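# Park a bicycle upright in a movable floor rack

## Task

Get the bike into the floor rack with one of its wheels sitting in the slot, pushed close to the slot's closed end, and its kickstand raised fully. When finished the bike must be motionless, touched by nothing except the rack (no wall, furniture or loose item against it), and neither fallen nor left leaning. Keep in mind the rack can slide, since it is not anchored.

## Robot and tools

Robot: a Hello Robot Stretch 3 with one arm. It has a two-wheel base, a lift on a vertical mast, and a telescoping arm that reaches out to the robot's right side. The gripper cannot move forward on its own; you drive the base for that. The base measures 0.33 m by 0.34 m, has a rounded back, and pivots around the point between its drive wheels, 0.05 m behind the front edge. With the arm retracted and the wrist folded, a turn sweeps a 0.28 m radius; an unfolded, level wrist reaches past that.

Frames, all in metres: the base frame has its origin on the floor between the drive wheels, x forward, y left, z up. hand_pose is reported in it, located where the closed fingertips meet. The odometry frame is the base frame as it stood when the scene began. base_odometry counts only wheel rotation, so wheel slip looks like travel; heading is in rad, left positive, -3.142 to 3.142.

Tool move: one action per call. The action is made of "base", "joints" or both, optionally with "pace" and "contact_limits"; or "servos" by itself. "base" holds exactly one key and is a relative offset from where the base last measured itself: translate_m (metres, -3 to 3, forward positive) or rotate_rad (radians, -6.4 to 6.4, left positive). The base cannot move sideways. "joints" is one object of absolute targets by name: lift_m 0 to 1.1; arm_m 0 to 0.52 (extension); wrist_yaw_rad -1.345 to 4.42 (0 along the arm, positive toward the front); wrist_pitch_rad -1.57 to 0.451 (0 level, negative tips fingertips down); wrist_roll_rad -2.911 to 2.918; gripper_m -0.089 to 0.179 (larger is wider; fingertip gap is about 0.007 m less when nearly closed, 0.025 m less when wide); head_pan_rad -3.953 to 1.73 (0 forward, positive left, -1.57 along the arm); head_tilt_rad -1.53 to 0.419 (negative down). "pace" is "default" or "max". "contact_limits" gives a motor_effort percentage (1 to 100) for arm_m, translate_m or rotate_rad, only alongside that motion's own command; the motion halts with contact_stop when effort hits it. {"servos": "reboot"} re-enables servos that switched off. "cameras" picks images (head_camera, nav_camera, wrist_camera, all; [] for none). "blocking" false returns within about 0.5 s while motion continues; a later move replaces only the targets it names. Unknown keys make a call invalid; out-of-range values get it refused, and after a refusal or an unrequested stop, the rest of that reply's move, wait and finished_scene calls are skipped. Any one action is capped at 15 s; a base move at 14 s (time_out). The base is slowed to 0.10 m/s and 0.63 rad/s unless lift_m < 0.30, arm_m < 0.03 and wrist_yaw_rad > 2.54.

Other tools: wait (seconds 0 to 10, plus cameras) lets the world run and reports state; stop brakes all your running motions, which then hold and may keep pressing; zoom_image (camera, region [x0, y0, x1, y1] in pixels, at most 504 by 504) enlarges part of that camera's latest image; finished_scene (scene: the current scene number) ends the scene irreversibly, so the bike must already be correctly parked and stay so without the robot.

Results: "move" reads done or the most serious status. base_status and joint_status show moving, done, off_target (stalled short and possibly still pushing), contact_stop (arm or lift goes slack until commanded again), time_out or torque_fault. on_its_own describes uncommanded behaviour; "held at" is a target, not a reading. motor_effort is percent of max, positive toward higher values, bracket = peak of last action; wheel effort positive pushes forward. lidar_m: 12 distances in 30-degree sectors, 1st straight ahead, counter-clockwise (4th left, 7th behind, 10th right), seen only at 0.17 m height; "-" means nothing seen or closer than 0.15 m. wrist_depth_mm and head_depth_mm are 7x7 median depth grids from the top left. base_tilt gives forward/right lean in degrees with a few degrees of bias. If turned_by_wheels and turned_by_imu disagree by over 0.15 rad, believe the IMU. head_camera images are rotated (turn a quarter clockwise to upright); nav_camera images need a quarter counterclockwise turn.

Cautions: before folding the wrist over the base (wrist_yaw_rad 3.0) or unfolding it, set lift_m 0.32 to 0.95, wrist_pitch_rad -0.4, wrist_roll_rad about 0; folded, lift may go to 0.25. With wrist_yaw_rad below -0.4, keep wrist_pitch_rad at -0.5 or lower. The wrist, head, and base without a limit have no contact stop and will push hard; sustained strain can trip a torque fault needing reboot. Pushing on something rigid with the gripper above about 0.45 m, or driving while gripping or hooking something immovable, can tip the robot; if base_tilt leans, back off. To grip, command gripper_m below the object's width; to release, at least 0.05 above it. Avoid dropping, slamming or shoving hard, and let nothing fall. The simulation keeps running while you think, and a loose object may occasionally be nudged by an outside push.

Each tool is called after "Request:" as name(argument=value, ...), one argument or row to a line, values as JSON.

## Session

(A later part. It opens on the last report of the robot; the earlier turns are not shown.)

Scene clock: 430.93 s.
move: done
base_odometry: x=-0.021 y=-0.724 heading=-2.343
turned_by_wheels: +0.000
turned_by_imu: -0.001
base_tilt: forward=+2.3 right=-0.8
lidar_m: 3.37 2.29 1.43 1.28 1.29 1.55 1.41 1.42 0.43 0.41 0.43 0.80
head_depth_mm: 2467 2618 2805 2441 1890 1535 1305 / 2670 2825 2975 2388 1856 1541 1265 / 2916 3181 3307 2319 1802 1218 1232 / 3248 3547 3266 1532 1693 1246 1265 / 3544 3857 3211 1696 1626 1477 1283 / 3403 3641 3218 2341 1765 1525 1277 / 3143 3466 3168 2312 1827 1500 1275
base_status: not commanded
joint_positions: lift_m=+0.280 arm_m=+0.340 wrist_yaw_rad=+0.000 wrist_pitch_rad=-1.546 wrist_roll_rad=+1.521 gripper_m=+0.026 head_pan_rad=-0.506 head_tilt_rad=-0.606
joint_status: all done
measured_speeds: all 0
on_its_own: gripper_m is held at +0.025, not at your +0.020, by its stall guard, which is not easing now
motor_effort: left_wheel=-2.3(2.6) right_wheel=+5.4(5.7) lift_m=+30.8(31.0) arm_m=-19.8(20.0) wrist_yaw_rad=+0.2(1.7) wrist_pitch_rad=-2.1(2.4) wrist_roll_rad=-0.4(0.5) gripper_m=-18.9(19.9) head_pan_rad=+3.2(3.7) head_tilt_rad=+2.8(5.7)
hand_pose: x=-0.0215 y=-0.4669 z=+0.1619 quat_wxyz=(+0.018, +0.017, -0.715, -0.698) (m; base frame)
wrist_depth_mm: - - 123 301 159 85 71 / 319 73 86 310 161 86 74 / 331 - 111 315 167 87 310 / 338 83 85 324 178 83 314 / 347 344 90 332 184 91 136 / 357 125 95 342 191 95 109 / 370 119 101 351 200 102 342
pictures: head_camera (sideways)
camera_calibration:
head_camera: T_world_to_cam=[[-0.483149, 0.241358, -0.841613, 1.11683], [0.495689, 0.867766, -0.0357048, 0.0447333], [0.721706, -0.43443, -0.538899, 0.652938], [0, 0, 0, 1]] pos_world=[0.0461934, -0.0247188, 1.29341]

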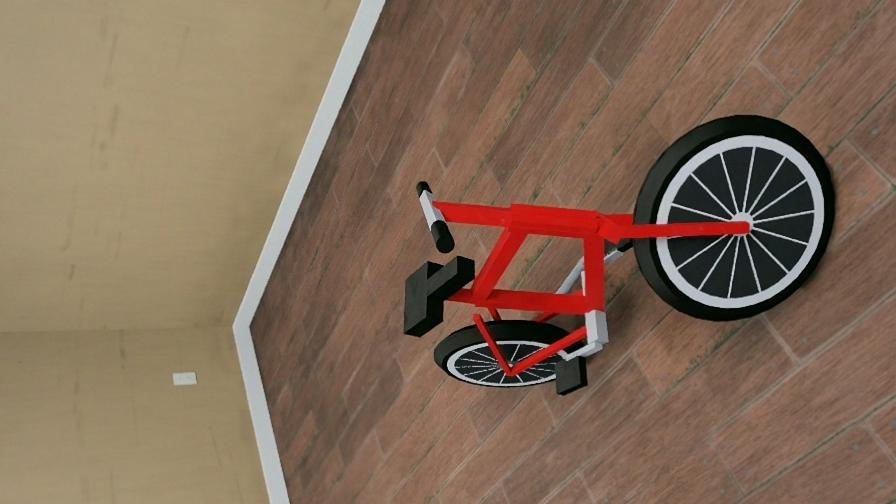

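Request:
move(
  base={"translate_m": 0.17},
  joints={"arm_m": 0.372, "lift_m": 0.235, "head_pan_rad": -1.25, "head_tilt_rad": -0.85},
  cameras=["head_camera", "wrist_camera"],
)

Scene clock: 469.60 s.
move: done
base_odometry: x=-0.139 y=-0.846 heading=-2.343
turned_by_wheels: +0.000
turned_by_imu: -0.002
base_tilt: forward=+2.3 right=-0.8
lidar_m: 3.20 2.35 1.46 1.31 1.32 1.60 1.58 1.58 0.46 0.44 0.46 0.68
head_depth_mm: 2156 2426 2172 1809 1538 1332 1087 / 2166 2465 2157 1775 1519 911 799 / 2210 2446 2147 1768 1518 1141 1131 / 2213 2497 2140 1771 1507 1205 1158 / 2259 2530 2118 1759 1496 1236 1157 / 2267 2517 2096 1748 1208 1248 1156 / 2303 2532 2086 1734 1154 1205 1149
base_status: done
joint_positions: lift_m=+0.235 arm_m=+0.372 wrist_yaw_rad=+0.001 wrist_pitch_rad=-1.548 wrist_roll_rad=+1.520 gripper_m=+0.026 head_pan_rad=-1.245 head_tilt_rad=-0.839
joint_status: all done
measured_speeds: all 0
on_its_own: gripper_m is held at +0.025, not at your +0.020, by its stall guard, which is not easing now
motor_effort: left_wheel=+0.7(5.2) right_wheel=+5.7(11.3) lift_m=+29.9(31.1) arm_m=+17.9(20.9) wrist_yaw_rad=-0.7(1.3) wrist_pitch_rad=-1.7(2.4) wrist_roll_rad=-0.2(0.5) gripper_m=-19.5(20.3) head_pan_rad=-2.3(4.8) head_tilt_rad=-4.4(6.5)
hand_pose: x=-0.0216 y=-0.4984 z=+0.1170 quat_wxyz=(+0.019, +0.018, -0.715, -0.699) (m; base frame)
wrist_depth_mm: 267 83 84 259 163 82 249 / 274 85 85 264 170 84 255 / 281 90 95 271 178 87 262 / 288 287 93 278 183 90 269 / 297 293 96 285 189 93 120 / 305 129 99 293 197 97 108 / 315 119 103 301 207 100 294
pictures: head_camera (sideways), wrist_camera
camera_calibration:
head_camera: T_world_to_cam=[[-0.252187, 0.673962, -0.694389, 0.92352], [0.948074, 0.315795, -0.0378149, 0.0447097], [0.193799, -0.667869, -0.718605, 0.889925], [0, 0, 0, 1]] pos_world=[0.0180455, -0.0421835, 1.28248]
wrist_camera: T_world_to_cam=[[0.0757233, 0.995588, -0.0554158, 0.520155], [0.983979, -0.0656133, 0.165772, 0.00143416], [0.161405, -0.0670808, -0.984606, 0.248372], [0, 0, 0, 1]] pos_world=[-0.0808874, -0.501104, 0.273135]

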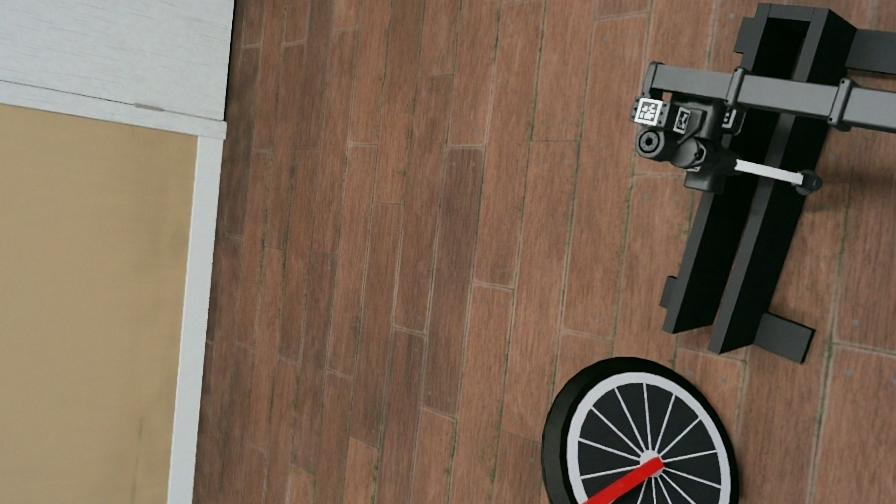

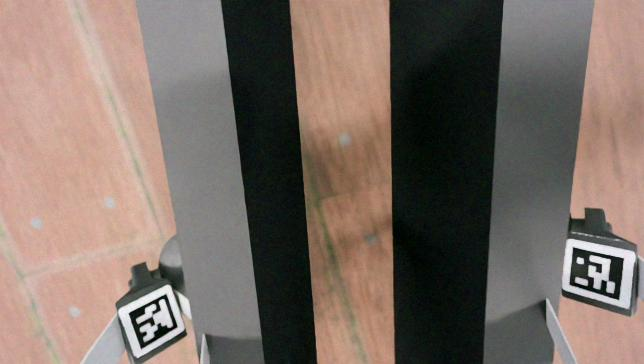

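Request:
zoom_image(
  camera="head_camera",
  region=[520, 250, 840, 504],
)

Scaled by 1.575 from the camera's 896x504 image, which has a finer 1280x720 frame.

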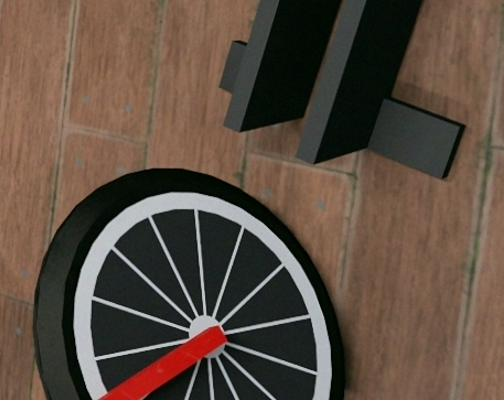

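Request:
move(
  base={"translate_m": 0.09},
  contact_limits={"translate_m": 22},
  joints={"head_pan_rad": -1.1, "head_tilt_rad": -0.9},
  cameras=["head_camera"],
)

Request:
zoom_image(
  camera="head_camera",
  region=[520, 100, 896, 420],
)

Scene clock: 499.70 s.
move: done
base_odometry: x=-0.202 y=-0.911 heading=-2.344
turned_by_wheels: +0.000
turned_by_imu: -0.002
base_tilt: forward=+2.3 right=-0.7
lidar_m: 3.12 2.39 1.48 1.33 1.34 1.62 1.67 1.67 0.46 0.44 0.46 0.62
head_depth_mm: 2140 2365 2024 1722 1485 894 1063 / 2192 2423 1999 1711 1473 996 1106 / 2252 2427 2014 1711 1479 1169 1154 / 2301 2461 2001 1688 1421 1230 1148 / 2380 2449 1991 1676 1190 1242 1145 / 2418 2446 1989 1640 1154 1231 1135 / 2483 2419 1880 1162 1370 1258 1136
base_status: done
joint_positions: lift_m=+0.235 arm_m=+0.372 wrist_yaw_rad=+0.000 wrist_pitch_rad=-1.548 wrist_roll_rad=+1.520 gripper_m=+0.026 head_pan_rad=-1.105 head_tilt_rad=-0.889
joint_status: all done
measured_speeds: all 0
on_its_own: gripper_m is held at +0.025, not at your +0.020, by its stall guard, which is not easing now
motor_effort: left_wheel=-1.5(5.3) right_wheel=+10.6(11.6) lift_m=+32.4(32.5) arm_m=+12.8(14.8) wrist_yaw_rad=-0.5(1.8) wrist_pitch_rad=-1.5(2.1) wrist_roll_rad=-0.1(0.3) gripper_m=-19.1(20.3) head_pan_rad=+2.5(5.5) head_tilt_rad=-5.5(7.2)
contact_limits: translate_m 22 (maximum 100)
hand_pose: x=-0.0216 y=-0.4983 z=+0.1170 quat_wxyz=(+0.018, +0.018, -0.714, -0.699) (m; base frame)
wrist_depth_mm: 266 83 84 258 165 81 249 / 275 85 85 264 201 84 257 / 280 90 108 272 209 87 263 / 289 288 93 278 184 90 269 / 296 293 96 284 190 93 120 / 304 127 99 294 198 97 108 / 314 118 103 300 206 100 292
pictures: head_camera (sideways)
camera_calibration:
head_camera: T_world_to_cam=[[-0.358169, 0.662361, -0.658022, 0.876776], [0.894306, 0.44584, -0.038002, 0.0452787], [0.268201, -0.602084, -0.752039, 0.932951], [0, 0, 0, 1]] pos_world=[0.0233227, -0.0392145, 1.28027]

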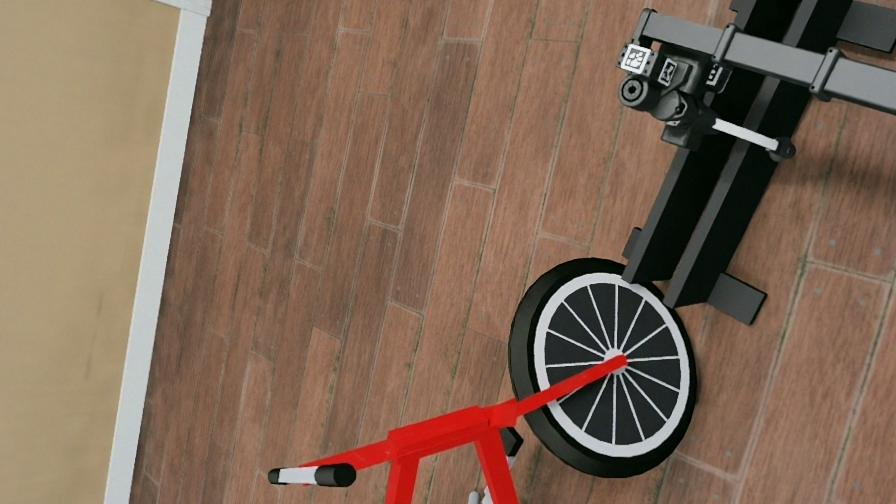

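Scaled by 1.340 from the camera's 896x504 image, which has a finer 1280x720 frame.

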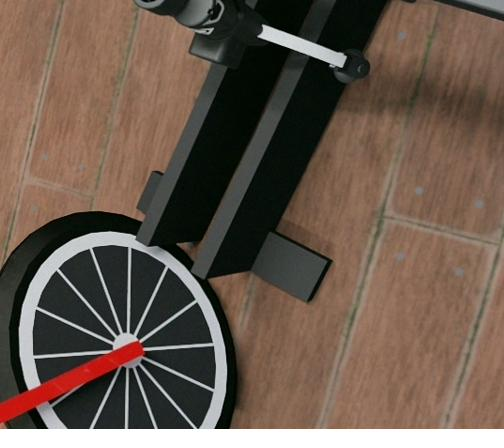

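Request:
move(
  base={"translate_m": -0.2},
  joints={"head_pan_rad": -0.75, "head_tilt_rad": -0.7},
  cameras=["head_camera"],
)

Request:
zoom_image(
  camera="head_camera",
  region=[280, 200, 740, 504],
)

Scene clock: 586.50 s.
move: done
base_odometry: x=-0.062 y=-0.767 heading=-2.344
turned_by_wheels: +0.000
turned_by_imu: -0.001
base_tilt: forward=+2.3 right=-0.8
lidar_m: 3.31 2.31 1.44 1.29 1.30 1.57 1.47 1.48 0.46 0.44 0.46 0.76
head_depth_mm: 2208 2402 2575 2094 1712 1433 1235 / 2320 2535 2677 2093 1701 1429 1155 / 2472 2711 2693 2075 1679 1420 1207 / 2587 2918 2674 2052 1682 1248 1223 / 2742 3057 2637 1929 1225 1255 1218 / 2970 3269 2604 1423 1541 1283 1216 / 3116 3433 2567 1545 1601 1404 1206
base_status: done
joint_positions: lift_m=+0.235 arm_m=+0.372 wrist_yaw_rad=+0.000 wrist_pitch_rad=-1.548 wrist_roll_rad=+1.520 gripper_m=+0.026 head_pan_rad=-0.756 head_tilt_rad=-0.705
joint_status: all done
measured_speeds: all 0
on_its_own: gripper_m is held at +0.025, not at your +0.020, by its stall guard, which is not easing now
motor_effort: left_wheel=-2.4(7.0) right_wheel=-0.1(8.7) lift_m=+35.5(35.5) arm_m=+6.3(9.9) wrist_yaw_rad=-0.7(1.6) wrist_pitch_rad=-1.3(2.1) wrist_roll_rad=-0.3(0.4) gripper_m=-18.9(20.7) head_pan_rad=+2.9(4.3) head_tilt_rad=+1.6(5.2)
hand_pose: x=-0.0216 y=-0.4983 z=+0.1170 quat_wxyz=(+0.018, +0.018, -0.714, -0.699) (m; base frame)
wrist_depth_mm: 268 83 84 258 163 82 250 / 274 85 85 264 170 84 255 / 281 90 95 272 177 87 265 / 290 287 93 279 182 89 271 / 298 295 96 285 190 93 119 / 306 129 99 292 198 97 108 / 313 118 103 301 206 100 296
pictures: head_camera (sideways)
camera_calibration:
head_camera: T_world_to_cam=[[-0.466741, 0.408227, -0.784541, 1.04233], [0.69227, 0.720697, -0.0368406, 0.0450081], [0.550377, -0.560309, -0.618982, 0.758168], [0, 0, 0, 1]] pos_world=[0.0380593, -0.0331334, 1.2887]

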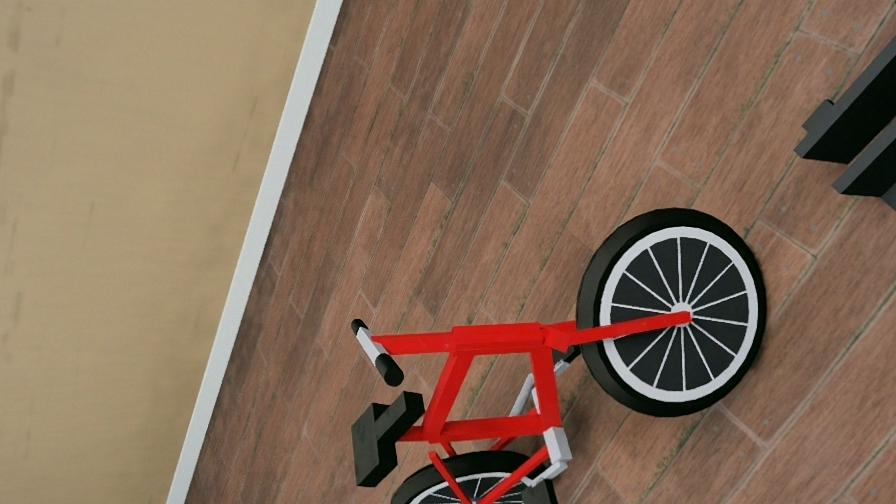

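Scaled by 1.096 from the camera's 896x504 image, which has a finer 1280x720 frame.

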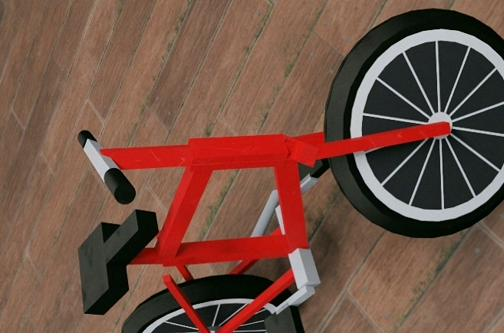

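Request:
move(
  joints={"head_pan_rad": -0.5, "head_tilt_rad": -0.55},
  cameras=["head_camera"],
)

Request:
zoom_image(
  camera="head_camera",
  region=[380, 150, 620, 390],
)

Scene clock: 615.77 s.
move: done
base_odometry: x=-0.062 y=-0.767 heading=-2.344
turned_by_wheels: +0.000
turned_by_imu: -0.001
base_tilt: forward=+2.3 right=-0.8
lidar_m: 3.32 2.31 1.44 1.29 1.30 1.57 1.47 1.48 0.46 0.44 0.46 0.76
head_depth_mm: 2459 2601 2756 2617 1988 1601 1339 / 2703 2834 3069 2602 1969 1591 1143 / 2868 3161 3290 2595 1894 1162 1161 / 3181 3467 3594 2567 1786 1206 1197 / 3496 3728 3660 2544 1591 1539 1293 / 3260 3553 3668 2553 1879 1562 1324 / 3140 3307 3388 2494 1920 1562 1310
base_status: not commanded
joint_positions: lift_m=+0.235 arm_m=+0.372 wrist_yaw_rad=+0.000 wrist_pitch_rad=-1.548 wrist_roll_rad=+1.520 gripper_m=+0.026 head_pan_rad=-0.506 head_tilt_rad=-0.557
joint_status: all done
measured_speeds: all 0
on_its_own: gripper_m is held at +0.025, not at your +0.020, by its stall guard, which is not easing now
motor_effort: left_wheel=-2.7(2.7) right_wheel=+0.0(0.6) lift_m=+37.2(37.3) arm_m=+2.5(3.7) wrist_yaw_rad=-0.6(1.8) wrist_pitch_rad=-1.6(2.1) wrist_roll_rad=-0.3(0.4) gripper_m=-20.3(20.3) head_pan_rad=+2.7(5.2) head_tilt_rad=+3.2(6.9)
hand_pose: x=-0.0216 y=-0.4983 z=+0.1170 quat_wxyz=(+0.018, +0.018, -0.714, -0.699) (m; base frame)
wrist_depth_mm: 266 83 84 258 163 82 250 / 275 85 85 264 169 84 255 / 280 90 95 270 178 87 264 / 287 288 93 278 183 89 270 / 297 294 95 285 189 93 120 / 305 129 99 292 197 97 108 / 314 119 103 300 206 101 295
pictures: head_camera (sideways)
camera_calibration:
head_camera: T_world_to_cam=[[-0.446243, 0.220924, -0.867214, 1.14999], [0.497216, 0.86692, -0.0350041, 0.043814], [0.744072, -0.446813, -0.496704, 0.597902], [0, 0, 0, 1]] pos_world=[0.0465081, -0.024893, 1.2958]

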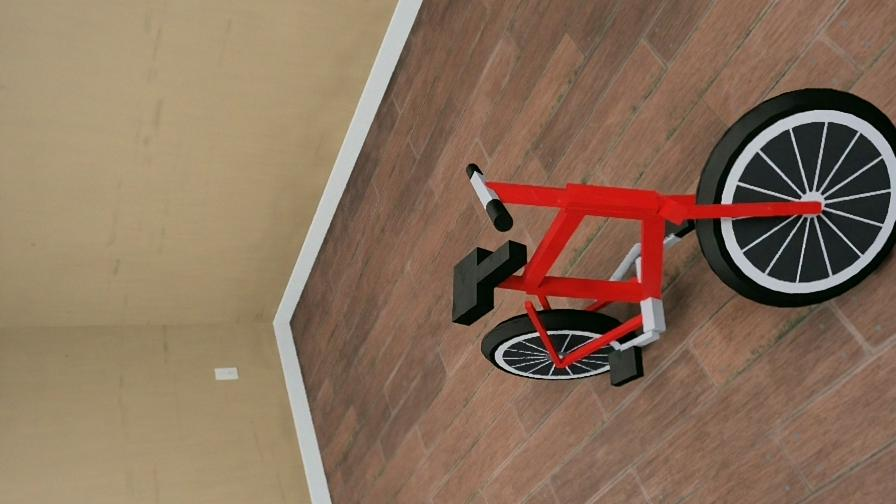

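Scaled by 2.100 from the camera's 896x504 image, which has a finer 1280x720 frame.

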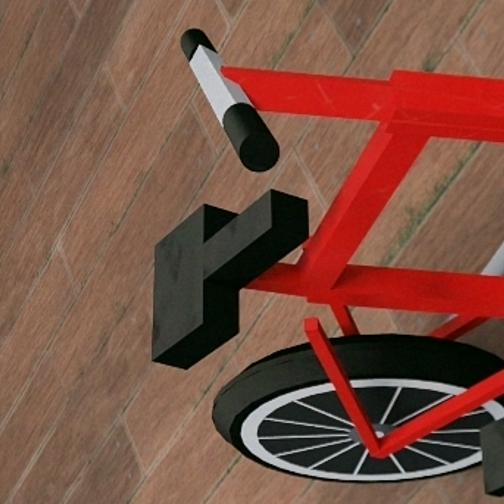

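Request:
move(
  joints={"lift_m": 0.208, "head_pan_rad": -0.7, "head_tilt_rad": -0.7},
  cameras=["wrist_camera", "head_camera"],
)

Request:
zoom_image(
  camera="head_camera",
  region=[540, 180, 820, 440],
)

Scene clock: 644.47 s.
move: contact_stop
base_odometry: x=-0.062 y=-0.767 heading=-2.344
turned_by_wheels: +0.000
turned_by_imu: -0.001
base_tilt: forward=+2.3 right=-0.8
lidar_m: 3.32 2.31 1.44 1.29 1.30 1.57 1.47 1.48 1.78 2.46 0.75 0.76
head_depth_mm: 2240 2451 2625 2144 1719 1442 1245 / 2366 2588 2703 2139 1717 1444 1216 / 2515 2798 2746 2101 1699 1371 1235 / 2705 2978 2742 2084 1698 1241 1234 / 2889 3253 2693 1897 1231 1251 1225 / 3149 3413 2671 1519 1590 1368 1217 / 3372 3650 2680 1706 1623 1409 1215
base_status: not commanded
joint_positions: lift_m=+0.214 arm_m=+0.372 wrist_yaw_rad=+0.001 wrist_pitch_rad=-1.553 wrist_roll_rad=+1.520 gripper_m=+0.026 head_pan_rad=-0.694 head_tilt_rad=-0.692
joint_status: lift_m contact_stop (moved -0.021 of -0.027); the others done
measured_speeds: all 0
on_its_own: gripper_m is held at +0.025, not at your +0.020, by its stall guard, which is not easing now; lift_m is slack since a contact_stop (your +0.208 is given up)
motor_effort: left_wheel=-2.3(2.7) right_wheel=+6.5(6.8) lift_m=+25.4(34.3) arm_m=-1.4(1.7) wrist_yaw_rad=-1.1(1.7) wrist_pitch_rad=-0.4(1.9) wrist_roll_rad=-0.1(0.4) gripper_m=-19.0(20.2) head_pan_rad=-2.9(3.6) head_tilt_rad=-4.1(6.3)
hand_pose: x=-0.0216 y=-0.4970 z=+0.0957 quat_wxyz=(+0.019, +0.018, -0.713, -0.701) (m; base frame)
wrist_depth_mm: 245 89 89 238 164 86 231 / 252 - 100 244 168 87 239 / 260 257 113 251 174 89 244 / 268 265 95 257 181 95 251 / 273 271 98 264 189 94 119 / 281 129 101 272 196 97 111 / 292 118 103 277 204 100 272
pictures: head_camera (sideways), wrist_camera
camera_calibration:
head_camera: T_world_to_cam=[[-0.482794, 0.372269, -0.79267, 1.05302], [0.647316, 0.761338, -0.0367084, 0.0451109], [0.589824, -0.53083, -0.608545, 0.744351], [0, 0, 0, 1]] pos_world=[0.040155, -0.0312278, 1.28932]
wrist_camera: T_world_to_cam=[[0.075272, 0.995895, -0.0502768, 0.517306], [0.984009, -0.0660221, 0.16543, 0.00489636], [0.161432, -0.0619251, -0.984939, 0.23007], [0, 0, 0, 1]] pos_world=[-0.0808973, -0.500612, 0.251803]

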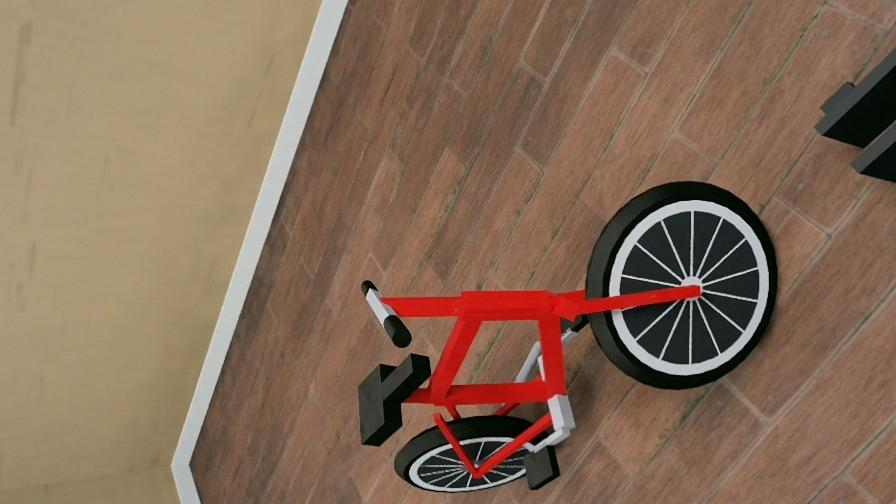

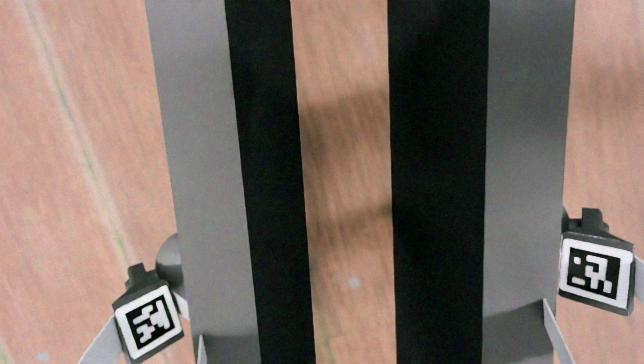

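Scaled by 1.800 from the camera's 896x504 image, which has a finer 1280x720 frame.

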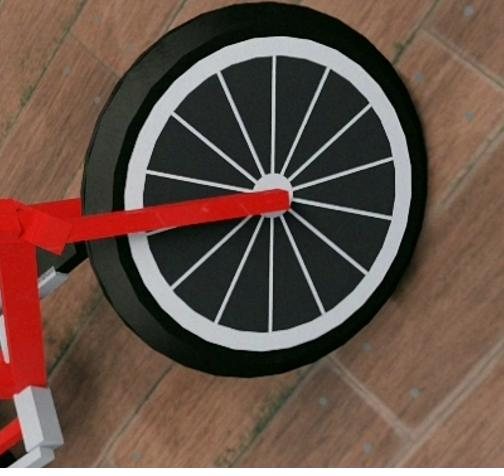

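Request:
move(
  joints={"gripper_m": 0.179},
  cameras=[],
)

Request:
move(
  joints={"lift_m": 0.45, "head_pan_rad": -1.57, "head_tilt_rad": -0.95},
  cameras=["wrist_camera", "head_camera"],
)

Scene clock: 685.23 s.
move: done
base_odometry: x=-0.062 y=-0.767 heading=-2.344
turned_by_wheels: +0.000
turned_by_imu: -0.001
base_tilt: forward=+2.3 right=-0.8
lidar_m: 3.30 2.32 1.44 1.29 1.30 1.57 1.47 1.48 1.78 2.46 0.75 0.75
head_depth_mm: 2246 2445 2597 2115 1715 1437 1241 / 2361 2600 2699 2127 1710 1435 1225 / 2544 2820 2746 2135 1687 1374 1240 / 2757 3019 2745 2085 1691 1243 1232 / 2889 3248 2667 1900 1227 1255 1225 / 3122 3421 2668 1538 1594 1352 1221 / 3362 3621 2671 1690 1635 1414 1223
base_status: not commanded
joint_positions: lift_m=+0.214 arm_m=+0.372 wrist_yaw_rad=+0.001 wrist_pitch_rad=-1.552 wrist_roll_rad=+1.520 gripper_m=+0.179 head_pan_rad=-0.694 head_tilt_rad=-0.692
joint_status: all done
measured_speeds: all 0
on_its_own: lift_m is slack since a contact_stop (your +0.208 is given up)
motor_effort: left_wheel=-2.3(2.6) right_wheel=+6.5(6.8) lift_m=+26.2(26.5) arm_m=-5.6(5.8) wrist_yaw_rad=-1.2(2.1) wrist_pitch_rad=-1.6(1.6) wrist_roll_rad=-0.3(0.4) gripper_m=+0.3(81.3) head_pan_rad=-2.5(2.9) head_tilt_rad=-4.0(4.7)
hand_pose: x=-0.0216 y=-0.4974 z=+0.0957 quat_wxyz=(+0.019, +0.018, -0.713, -0.700) (m; base frame)
wrist_depth_mm: 246 88 88 239 164 85 231 / 252 - 89 244 169 87 236 / 259 255 113 250 175 88 244 / 266 265 95 257 182 96 250 / 274 271 98 263 188 94 131 / 281 141 101 271 195 97 112 / 287 122 102 278 204 100 271
pictures: none
No camera images: "cameras" was empty.

Scene clock: 688.20 s.
move: done
base_odometry: x=-0.062 y=-0.767 heading=-2.344
turned_by_wheels: +0.000
turned_by_imu: -0.001
base_tilt: forward=+2.3 right=-0.8
lidar_m: 3.32 2.30 1.44 1.29 1.30 1.56 1.47 1.48 1.78 2.46 0.75 0.76
head_depth_mm: 2521 2314 1931 1642 1430 1273 1146 / 2502 2316 1925 1629 1428 1228 1117 / 2373 2268 1889 1602 722 628 581 / 2362 2251 1872 794 1185 1222 1133 / 2328 2254 1871 1604 1391 1219 1134 / 2283 2242 1851 1606 1403 1212 1122 / 2217 2194 1860 1592 1398 1238 1121
base_status: not commanded
joint_positions: lift_m=+0.450 arm_m=+0.372 wrist_yaw_rad=+0.001 wrist_pitch_rad=-1.552 wrist_roll_rad=+1.520 gripper_m=+0.179 head_pan_rad=-1.564 head_tilt_rad=-0.938
joint_status: all done
measured_speeds: all 0
motor_effort: left_wheel=-2.5(2.7) right_wheel=+6.0(6.6) lift_m=+28.7(31.9) arm_m=-8.3(8.6) wrist_yaw_rad=-1.0(2.0) wrist_pitch_rad=-1.3(1.4) wrist_roll_rad=-0.2(0.4) gripper_m=+1.0(1.8) head_pan_rad=-2.6(4.5) head_tilt_rad=-5.6(8.4)
hand_pose: x=-0.0216 y=-0.4974 z=+0.3321 quat_wxyz=(+0.019, +0.018, -0.713, -0.700) (m; base frame)
wrist_depth_mm: 482 478 470 466 463 458 454 / 494 491 485 476 474 472 471 / 505 507 491 484 484 478 475 / 525 516 512 503 498 495 433 / 534 530 524 517 507 509 132 / 555 142 541 529 527 525 113 / 562 125 559 555 524 540 531
pictures: head_camera (sideways), wrist_camera
camera_calibration:
head_camera: T_world_to_cam=[[-0.027843, 0.78401, -0.620124, 0.825381], [0.99926, 0.00535457, -0.0380962, 0.0447587], [-0.0265473, -0.620726, -0.783578, 0.97576], [0, 0, 0, 1]] pos_world=[0.00415924, -0.0416673, 1.27813]
wrist_camera: T_world_to_cam=[[0.0752664, 0.995819, -0.0517571, 0.530025], [0.984009, -0.0657705, 0.16553, -0.0341433], [0.161434, -0.0633883, -0.984846, 0.462119], [0, 0, 0, 1]] pos_world=[-0.0808973, -0.500762, 0.4882]

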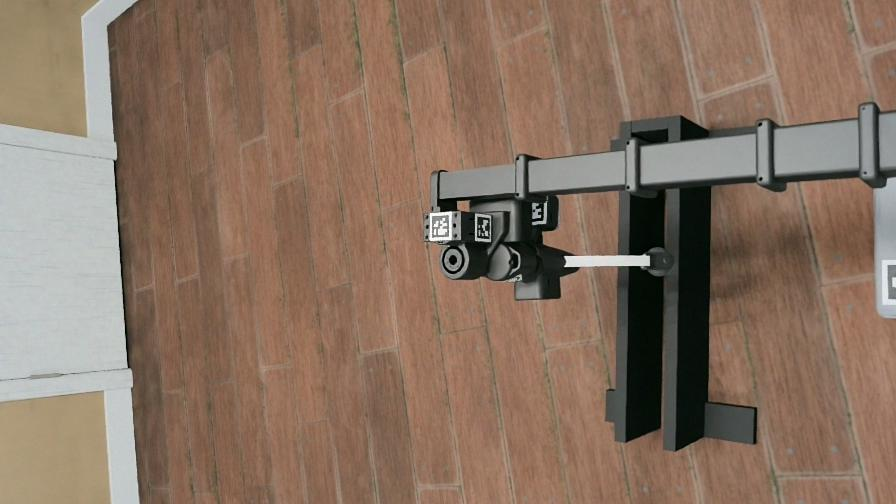

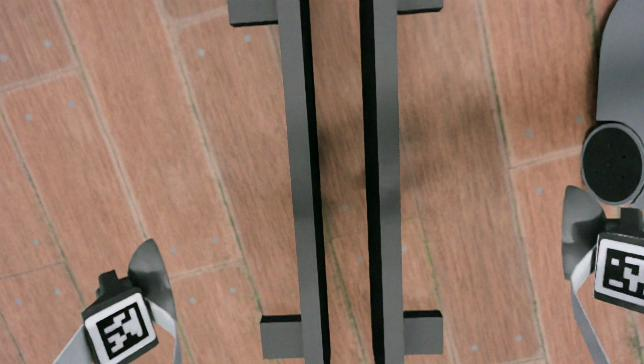

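Request:
move(
  joints={"lift_m": 0.98, "head_pan_rad": -1.2, "head_tilt_rad": -0.7},
  pace="max",
  cameras=[],
)

Request:
move(
  base={"translate_m": 0.65},
  joints={"arm_m": 0.43},
  cameras=["wrist_camera", "head_camera"],
)

Scene clock: 703.07 s.
move: done
base_odometry: x=-0.062 y=-0.767 heading=-2.344
turned_by_wheels: +0.000
turned_by_imu: -0.002
base_tilt: forward=+2.3 right=-0.8
lidar_m: 3.32 2.31 1.44 1.29 1.30 1.57 1.47 1.48 1.78 2.45 0.75 0.76
head_depth_mm: 2088 2304 476 672 1582 1430 1228 / 2093 2324 2547 2089 1693 1428 1229 / 2173 2393 2565 2085 1693 1421 1151 / 2153 2417 2608 2036 1661 1425 1121 / 2210 2446 2610 2043 1668 1408 1154 / 2224 2501 2622 2028 1651 1383 1221 / 2257 2524 2622 2034 1659 1172 1191
base_status: not commanded
joint_positions: lift_m=+0.980 arm_m=+0.372 wrist_yaw_rad=+0.001 wrist_pitch_rad=-1.552 wrist_roll_rad=+1.520 gripper_m=+0.179 head_pan_rad=-1.206 head_tilt_rad=-0.705
joint_status: all done
measured_speeds: all 0
motor_effort: left_wheel=-2.3(2.6) right_wheel=+5.7(6.5) lift_m=+29.6(31.8) arm_m=-14.3(14.3) wrist_yaw_rad=-1.2(2.1) wrist_pitch_rad=-1.0(1.6) wrist_roll_rad=-0.3(0.4) gripper_m=+0.6(1.8) head_pan_rad=+2.9(4.0) head_tilt_rad=+1.7(4.8)
hand_pose: x=-0.0216 y=-0.4974 z=+0.8621 quat_wxyz=(+0.019, +0.018, -0.713, -0.700) (m; base frame)
wrist_depth_mm: - - - 980 987 970 964 / - - - - - - 995 / - - - - - - 874 / - - - - - - - / - - - - - - 132 / - 142 - - - - 112 / - 125 - - - - -
pictures: none
No camera images: "cameras" was empty.

Scene clock: 710.67 s.
move: done
base_odometry: x=-0.516 y=-1.233 heading=-2.344
turned_by_wheels: +0.000
turned_by_imu: -0.002
base_tilt: forward=+2.3 right=-0.8
lidar_m: 2.67 2.53 1.58 1.42 1.42 1.72 2.11 2.12 0.59 0.38 0.63 0.73
head_depth_mm: 2016 2219 533 1903 1610 1429 1068 / 2022 2236 2468 2070 1692 1421 1000 / 2067 2291 2477 2064 1592 962 955 / 2074 2311 2498 2063 1598 1332 1223 / 2110 2325 2559 2036 1673 1384 1220 / 2120 2367 2544 2040 1038 1270 1169 / 2160 2412 2578 2025 1154 1141 1162
base_status: done
joint_positions: lift_m=+0.980 arm_m=+0.430 wrist_yaw_rad=+0.001 wrist_pitch_rad=-1.552 wrist_roll_rad=+1.520 gripper_m=+0.179 head_pan_rad=-1.205 head_tilt_rad=-0.705
joint_status: all done
measured_speeds: all 0
motor_effort: left_wheel=+2.0(7.3) right_wheel=+4.6(9.2) lift_m=+25.4(29.9) arm_m=+14.6(21.3) wrist_yaw_rad=-0.5(2.3) wrist_pitch_rad=-1.1(1.7) wrist_roll_rad=-0.2(0.4) gripper_m=+1.3(1.8) head_pan_rad=+3.4(3.4) head_tilt_rad=+1.7(2.6)
hand_pose: x=-0.0216 y=-0.5554 z=+0.8621 quat_wxyz=(+0.019, +0.018, -0.713, -0.700) (m; base frame)
wrist_depth_mm: - - - 995 - 968 968 / - - - - - - - / - - - - - 979 862 / - - - - - - - / - - - - - - 132 / - 142 - 579 305 - 112 / - 125 - 595 - - -
pictures: head_camera (sideways), wrist_camera
camera_calibration:
head_camera: T_world_to_cam=[[-0.242737, 0.570592, -0.784541, 1.04096], [0.936815, 0.347879, -0.0368406, 0.0435164], [0.251904, -0.743912, -0.618982, 0.759989], [0, 0, 0, 1]] pos_world=[0.0204678, -0.0437354, 1.2887]
wrist_camera: T_world_to_cam=[[0.0754215, 0.995808, -0.0517573, 0.61521], [0.983999, -0.0659237, 0.16553, -0.125777], [0.161424, -0.0634136, -0.984846, 0.980393], [0, 0, 0, 1]] pos_world=[-0.0808948, -0.558752, 1.0182]

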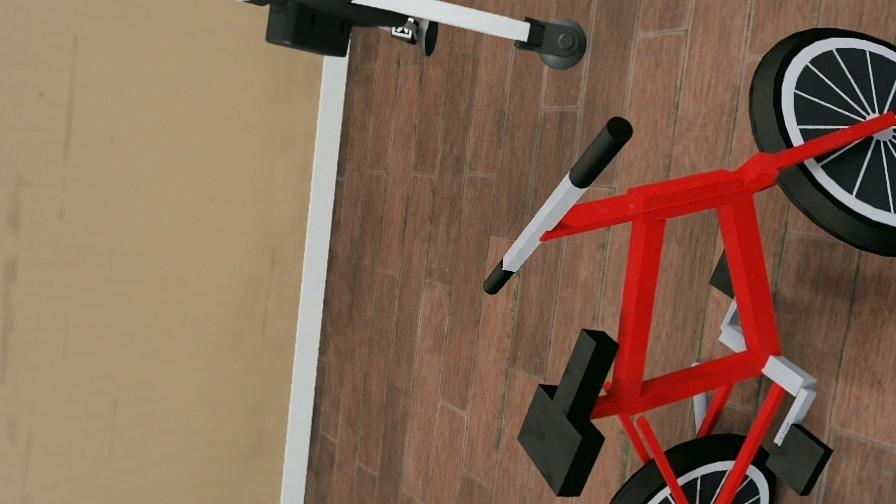

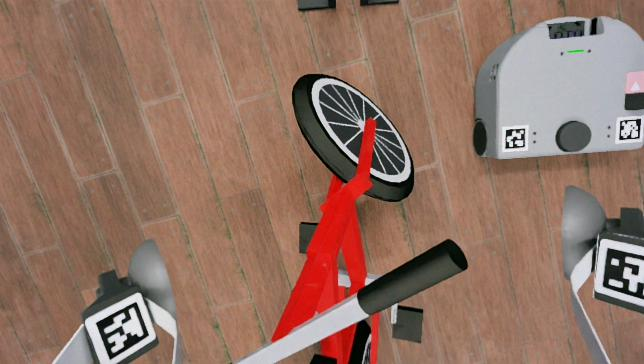

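Request:
move(
  base={"translate_m": 0.195},
  joints={"arm_m": 0.472, "wrist_roll_rad": -0.94, "head_pan_rad": -1.57},
  cameras=["wrist_camera", "head_camera"],
)

Scene clock: 744.40 s.
move: done
base_odometry: x=-0.652 y=-1.372 heading=-2.344
turned_by_wheels: +0.000
turned_by_imu: -0.002
base_tilt: forward=+2.3 right=-0.8
lidar_m: 2.47 2.49 1.62 1.45 1.46 1.76 2.30 2.31 0.39 0.39 0.60 0.77
head_depth_mm: 2162 293 2518 2086 1705 1441 1190 / 497 372 2555 2069 1703 1419 1050 / 510 517 2535 2073 1641 964 971 / 1983 532 588 2057 1576 979 1224 / 2045 2214 2435 1930 1627 1358 1171 / 2000 2200 2403 2033 1661 990 1102 / 1943 2169 2398 2007 1657 1025 1038
base_status: done
joint_positions: lift_m=+0.980 arm_m=+0.472 wrist_yaw_rad=+0.000 wrist_pitch_rad=-1.552 wrist_roll_rad=-0.935 gripper_m=+0.179 head_pan_rad=-1.564 head_tilt_rad=-0.705
joint_status: all done
measured_speeds: all 0
motor_effort: left_wheel=+2.7(6.9) right_wheel=+5.5(9.6) lift_m=+22.4(23.6) arm_m=+18.2(21.1) wrist_yaw_rad=-0.8(1.8) wrist_pitch_rad=-0.8(1.5) wrist_roll_rad=-1.6(5.1) gripper_m=+0.2(1.6) head_pan_rad=-1.8(3.6) head_tilt_rad=+1.6(2.5)
hand_pose: x=-0.0215 y=-0.5978 z=+0.8621 quat_wxyz=(+0.678, +0.666, -0.222, -0.219) (m; base frame)
wrist_depth_mm: - - 473 988 980 975 979 / - - 819 - 988 996 - / - - - 747 - - - / - - - - - - - / - - - - - - 132 / - 141 - - - - 112 / - 123 - - - - -
pictures: head_camera (sideways), wrist_camera
camera_calibration:
head_camera: T_world_to_cam=[[-0.0268334, 0.619458, -0.784571, 1.03968], [0.999315, -0.00337177, -0.0368401, 0.0431345], [-0.0254663, -0.785023, -0.618943, 0.76163], [0, 0, 0, 1]] pos_world=[0.00418904, -0.0459959, 1.2887]
wrist_camera: T_world_to_cam=[[-0.689994, -0.723538, -0.0200025, -0.414245], [-0.717237, 0.679746, 0.153353, 0.29105], [-0.0973603, 0.120159, -0.987969, 1.08457], [0, 0, 0, 1]] pos_world=[0.0285191, -0.627883, 1.0186]

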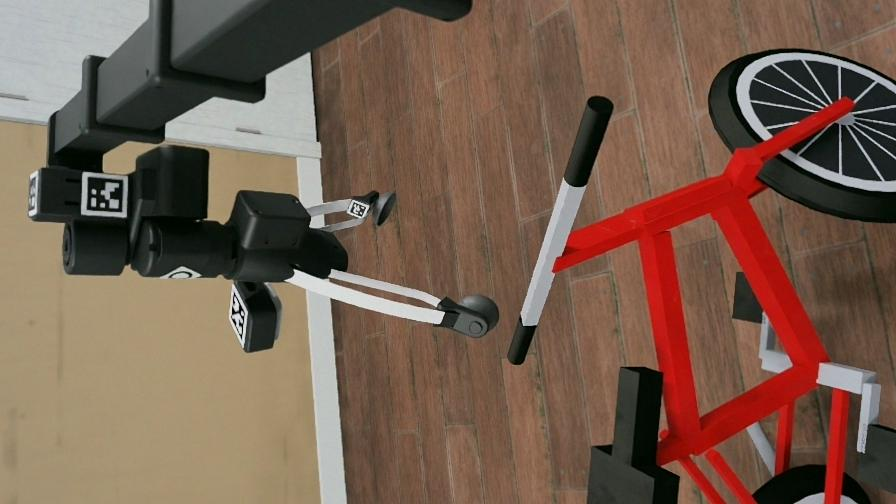

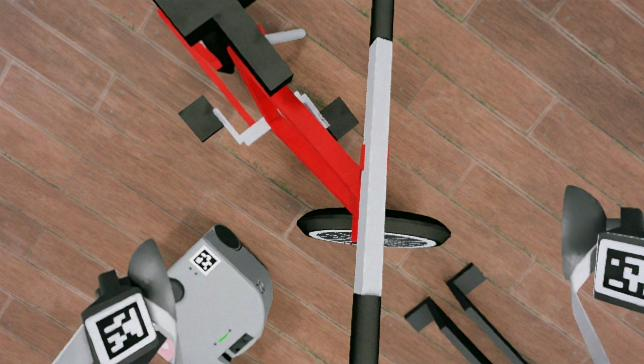

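Request:
move(
  base={"translate_m": -0.01},
  joints={"arm_m": 0.498, "lift_m": 0.87},
  cameras=["wrist_camera", "head_camera"],
)

Scene clock: 762.00 s.
move: done
base_odometry: x=-0.645 y=-1.365 heading=-2.344
turned_by_wheels: +0.000
turned_by_imu: -0.001
base_tilt: forward=+2.3 right=-0.8
lidar_m: 2.49 2.49 1.62 1.45 1.46 1.76 2.30 2.29 0.39 0.39 0.60 0.76
head_depth_mm: 2191 2453 2678 326 - 1403 1210 / 2152 2334 441 360 1596 1430 1062 / 2129 610 650 2077 1618 1332 969 / 2091 2221 628 1877 1557 969 1215 / 2046 2248 2452 2025 1589 1358 1171 / 2001 2226 2416 2008 1653 985 1147 / 1952 2156 2370 2011 1673 997 1042
base_status: done
joint_positions: lift_m=+0.870 arm_m=+0.498 wrist_yaw_rad=+0.000 wrist_pitch_rad=-1.552 wrist_roll_rad=-0.936 gripper_m=+0.179 head_pan_rad=-1.564 head_tilt_rad=-0.705
joint_status: all done
measured_speeds: all 0
motor_effort: left_wheel=-1.9(5.4) right_wheel=-1.2(4.8) lift_m=+22.8(24.3) arm_m=+18.0(21.2) wrist_yaw_rad=+0.1(1.6) wrist_pitch_rad=-1.0(1.5) wrist_roll_rad=-1.6(1.8) gripper_m=+0.5(1.7) head_pan_rad=-2.3(2.7) head_tilt_rad=+1.8(2.5)
hand_pose: x=-0.0215 y=-0.6238 z=+0.7521 quat_wxyz=(+0.678, +0.666, -0.222, -0.219) (m; base frame)
wrist_depth_mm: 915 477 789 874 885 878 866 / 929 918 438 905 905 892 877 / 967 955 712 418 929 897 916 / 977 985 948 409 930 948 914 / - - - 247 974 960 132 / - 141 - - - - 112 / - 121 - 223 - - -
pictures: head_camera (sideways), wrist_camera
camera_calibration:
head_camera: T_world_to_cam=[[-0.0267957, 0.619453, -0.784577, 1.03969], [0.999315, -0.00343283, -0.03684, 0.0431344], [-0.025514, -0.785026, -0.618937, 0.761622], [0, 0, 0, 1]] pos_world=[0.00418624, -0.0459959, 1.2887]
wrist_camera: T_world_to_cam=[[-0.689808, -0.723716, -0.0199993, -0.435367], [-0.717411, 0.679561, 0.153357, 0.325471], [-0.0973959, 0.120134, -0.987969, 0.979003], [0, 0, 0, 1]] pos_world=[0.0285277, -0.653871, 0.908604]

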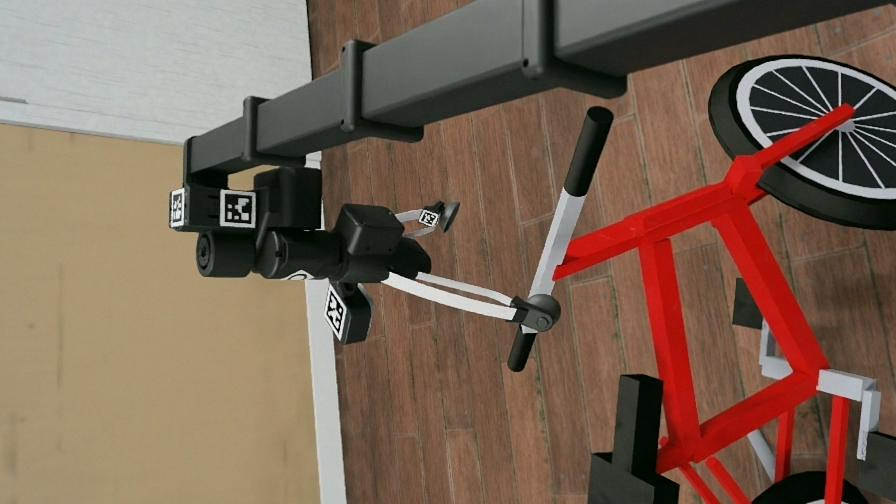

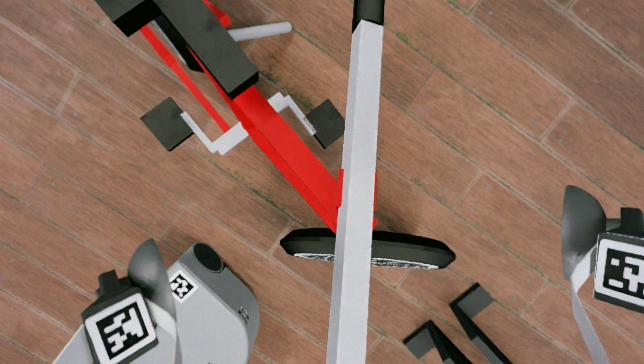

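Request:
move(
  joints={"lift_m": 0.785, "arm_m": 0.5},
  cameras=["wrist_camera", "head_camera"],
)

Scene clock: 771.50 s.
move: done
base_odometry: x=-0.645 y=-1.365 heading=-2.344
turned_by_wheels: +0.000
turned_by_imu: -0.001
base_tilt: forward=+2.3 right=-0.8
lidar_m: 2.49 2.49 1.61 1.45 1.45 1.76 2.29 2.31 0.39 0.39 0.60 0.76
head_depth_mm: 2175 2443 2652 2113 1664 315 289 / 2151 2434 2597 465 387 340 1036 / 2117 2370 651 1945 1597 1331 974 / 2066 2327 660 703 1564 972 1220 / 2039 2277 2462 1909 1549 1354 1180 / 1993 2221 2417 2047 1663 989 1145 / 1943 2160 2401 2029 1653 995 1037
base_status: not commanded
joint_positions: lift_m=+0.785 arm_m=+0.500 wrist_yaw_rad=+0.000 wrist_pitch_rad=-1.552 wrist_roll_rad=-0.936 gripper_m=+0.179 head_pan_rad=-1.564 head_tilt_rad=-0.705
joint_status: all done
measured_speeds: all 0
motor_effort: left_wheel=-1.8(2.1) right_wheel=-1.3(1.4) lift_m=+23.0(24.3) arm_m=+18.5(21.4) wrist_yaw_rad=-0.3(1.2) wrist_pitch_rad=-1.0(1.5) wrist_roll_rad=-1.6(1.7) gripper_m=+1.3(1.7) head_pan_rad=-1.9(2.8) head_tilt_rad=+1.7(2.5)
hand_pose: x=-0.0215 y=-0.6258 z=+0.6671 quat_wxyz=(+0.678, +0.666, -0.222, -0.219) (m; base frame)
wrist_depth_mm: 809 282 797 800 783 792 780 / 847 841 349 815 812 805 807 / 880 616 624 659 825 820 811 / 887 885 872 323 855 849 843 / 908 890 911 582 873 888 132 / 935 141 914 166 918 902 112 / 974 121 963 160 929 931 919
pictures: head_camera (sideways), wrist_camera
camera_calibration:
head_camera: T_world_to_cam=[[-0.0267957, 0.619451, -0.784578, 1.03969], [0.999315, -0.00343277, -0.03684, 0.0431344], [-0.0255139, -0.785027, -0.618935, 0.76162], [0, 0, 0, 1]] pos_world=[0.00418625, -0.0459959, 1.2887]
wrist_camera: T_world_to_cam=[[-0.6898, -0.723723, -0.0199993, -0.438518], [-0.717418, 0.679553, 0.153357, 0.33986], [-0.0973973, 0.120133, -0.987968, 0.895263], [0, 0, 0, 1]] pos_world=[0.028528, -0.65587, 0.823601]

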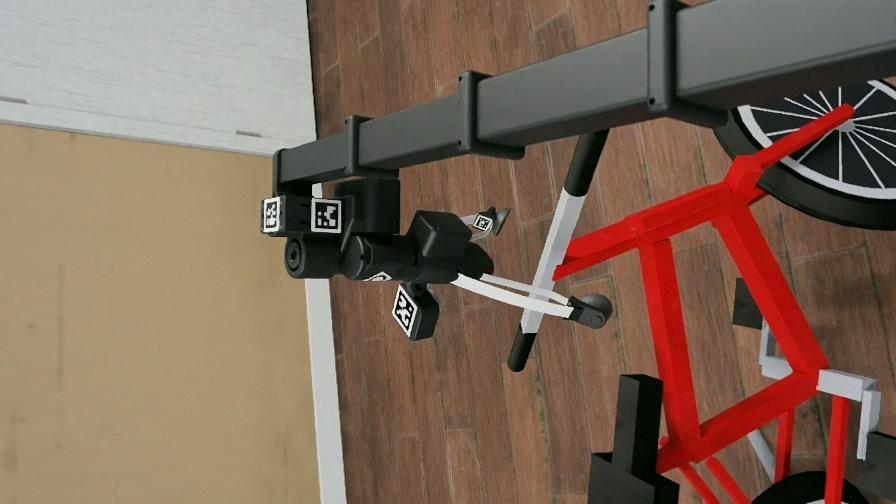

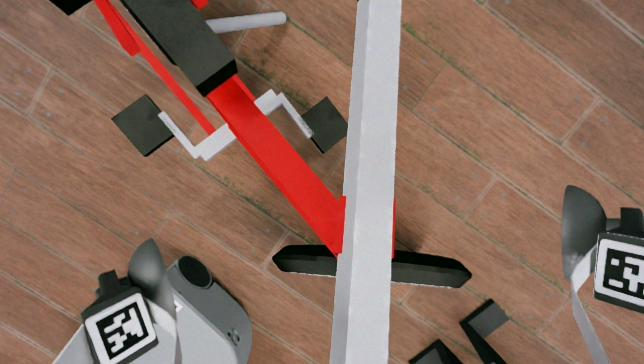

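Request:
move(
  joints={"lift_m": 0.77},
  cameras=[],
)

Request:
move(
  joints={"gripper_m": -0.03},
  cameras=["wrist_camera", "head_camera"],
)

Scene clock: 779.77 s.
move: done
base_odometry: x=-0.645 y=-1.365 heading=-2.344
turned_by_wheels: +0.000
turned_by_imu: -0.001
base_tilt: forward=+2.3 right=-0.8
lidar_m: 2.49 2.50 1.62 1.45 1.46 1.76 2.29 2.30 0.39 0.39 0.60 0.76
head_depth_mm: 2208 2446 2640 2097 1696 333 292 / 2138 2414 2579 506 407 343 1020 / 2120 2378 663 1896 1605 1326 972 / 2086 2319 676 711 1547 975 1231 / 2018 2293 2441 1923 1565 1351 1171 / 1994 2223 2412 2040 1667 989 1148 / 1947 2157 2370 2007 1653 998 1037
base_status: not commanded
joint_positions: lift_m=+0.770 arm_m=+0.500 wrist_yaw_rad=+0.000 wrist_pitch_rad=-1.552 wrist_roll_rad=-0.936 gripper_m=+0.179 head_pan_rad=-1.564 head_tilt_rad=-0.705
joint_status: all done
measured_speeds: all 0
motor_effort: left_wheel=-1.9(2.0) right_wheel=-0.9(1.4) lift_m=+22.5(23.6) arm_m=+13.7(14.9) wrist_yaw_rad=-0.4(1.6) wrist_pitch_rad=-0.8(1.3) wrist_roll_rad=-1.8(1.8) gripper_m=+0.8(1.3) head_pan_rad=-2.1(2.6) head_tilt_rad=+2.3(3.1)
hand_pose: x=-0.0215 y=-0.6258 z=+0.6521 quat_wxyz=(+0.678, +0.666, -0.222, -0.219) (m; base frame)
wrist_depth_mm: 795 268 779 797 770 781 766 / 817 813 335 796 782 793 789 / 841 617 606 641 814 817 800 / 873 872 859 311 837 822 820 / 899 884 881 156 870 859 132 / 930 141 910 146 888 885 112 / 935 121 947 146 901 908 896
pictures: none
No camera images: "cameras" was empty.

Scene clock: 782.40 s.
move: done
base_odometry: x=-0.645 y=-1.365 heading=-2.344
turned_by_wheels: +0.000
turned_by_imu: -0.001
base_tilt: forward=+2.3 right=-0.7
lidar_m: 2.49 2.51 1.62 1.45 1.46 1.77 2.29 2.30 0.39 0.39 0.60 0.76
head_depth_mm: 2192 2476 2638 2081 1702 333 293 / 2141 2409 2567 506 407 344 1023 / 2140 2369 666 1891 1602 1336 971 / 2075 2306 678 711 889 972 1222 / 2038 2268 2481 1930 1625 1345 1175 / 2006 2216 2408 2048 1647 988 1149 / 1967 2165 2381 2032 1657 996 1038
base_status: not commanded
joint_positions: lift_m=+0.770 arm_m=+0.500 wrist_yaw_rad=+0.000 wrist_pitch_rad=-1.545 wrist_roll_rad=-0.936 gripper_m=-0.029 head_pan_rad=-1.564 head_tilt_rad=-0.705
joint_status: all done
measured_speeds: all 0
motor_effort: left_wheel=-1.9(2.0) right_wheel=+3.1(3.5) lift_m=+35.2(35.2) arm_m=+10.5(13.8) wrist_yaw_rad=+0.3(1.6) wrist_pitch_rad=-2.2(2.9) wrist_roll_rad=-1.7(1.8) gripper_m=-17.4(94.2) head_pan_rad=-2.0(3.0) head_tilt_rad=+1.4(2.6)
hand_pose: x=-0.0215 y=-0.6276 z=+0.6519 quat_wxyz=(+0.680, +0.663, -0.223, -0.218) (m; base frame)
wrist_depth_mm: 807 267 778 798 768 764 770 / 815 816 619 800 800 801 793 / 846 595 605 319 809 812 810 / 874 866 843 307 833 828 835 / 887 884 877 150 149 852 848 / 920 909 889 130 128 872 872 / 949 746 - 134 897 879 915
pictures: head_camera (sideways), wrist_camera
camera_calibration:
head_camera: T_world_to_cam=[[-0.0267957, 0.619451, -0.784578, 1.03969], [0.999315, -0.00343289, -0.03684, 0.0431344], [-0.0255139, -0.785028, -0.618935, 0.76162], [0, 0, 0, 1]] pos_world=[0.00418624, -0.0459959, 1.2887]
wrist_camera: T_world_to_cam=[[-0.68982, -0.72383, -0.0147934, -0.443619], [-0.7174, 0.680659, 0.148461, 0.347329], [-0.0973912, 0.113024, -0.988808, 0.876583], [0, 0, 0, 1]] pos_world=[0.0285277, -0.656592, 0.808645]

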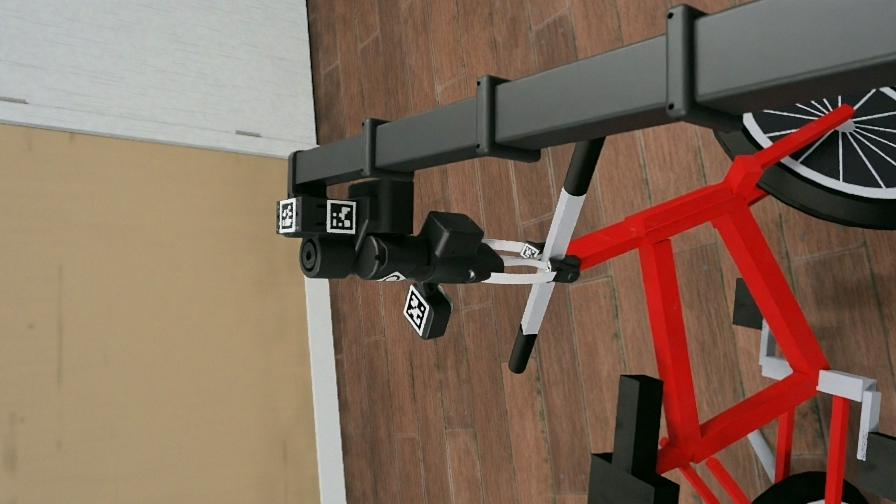

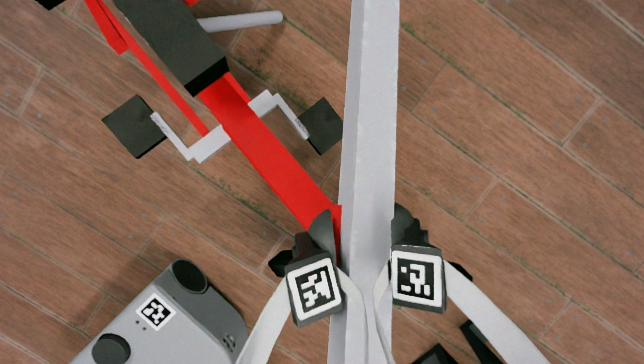

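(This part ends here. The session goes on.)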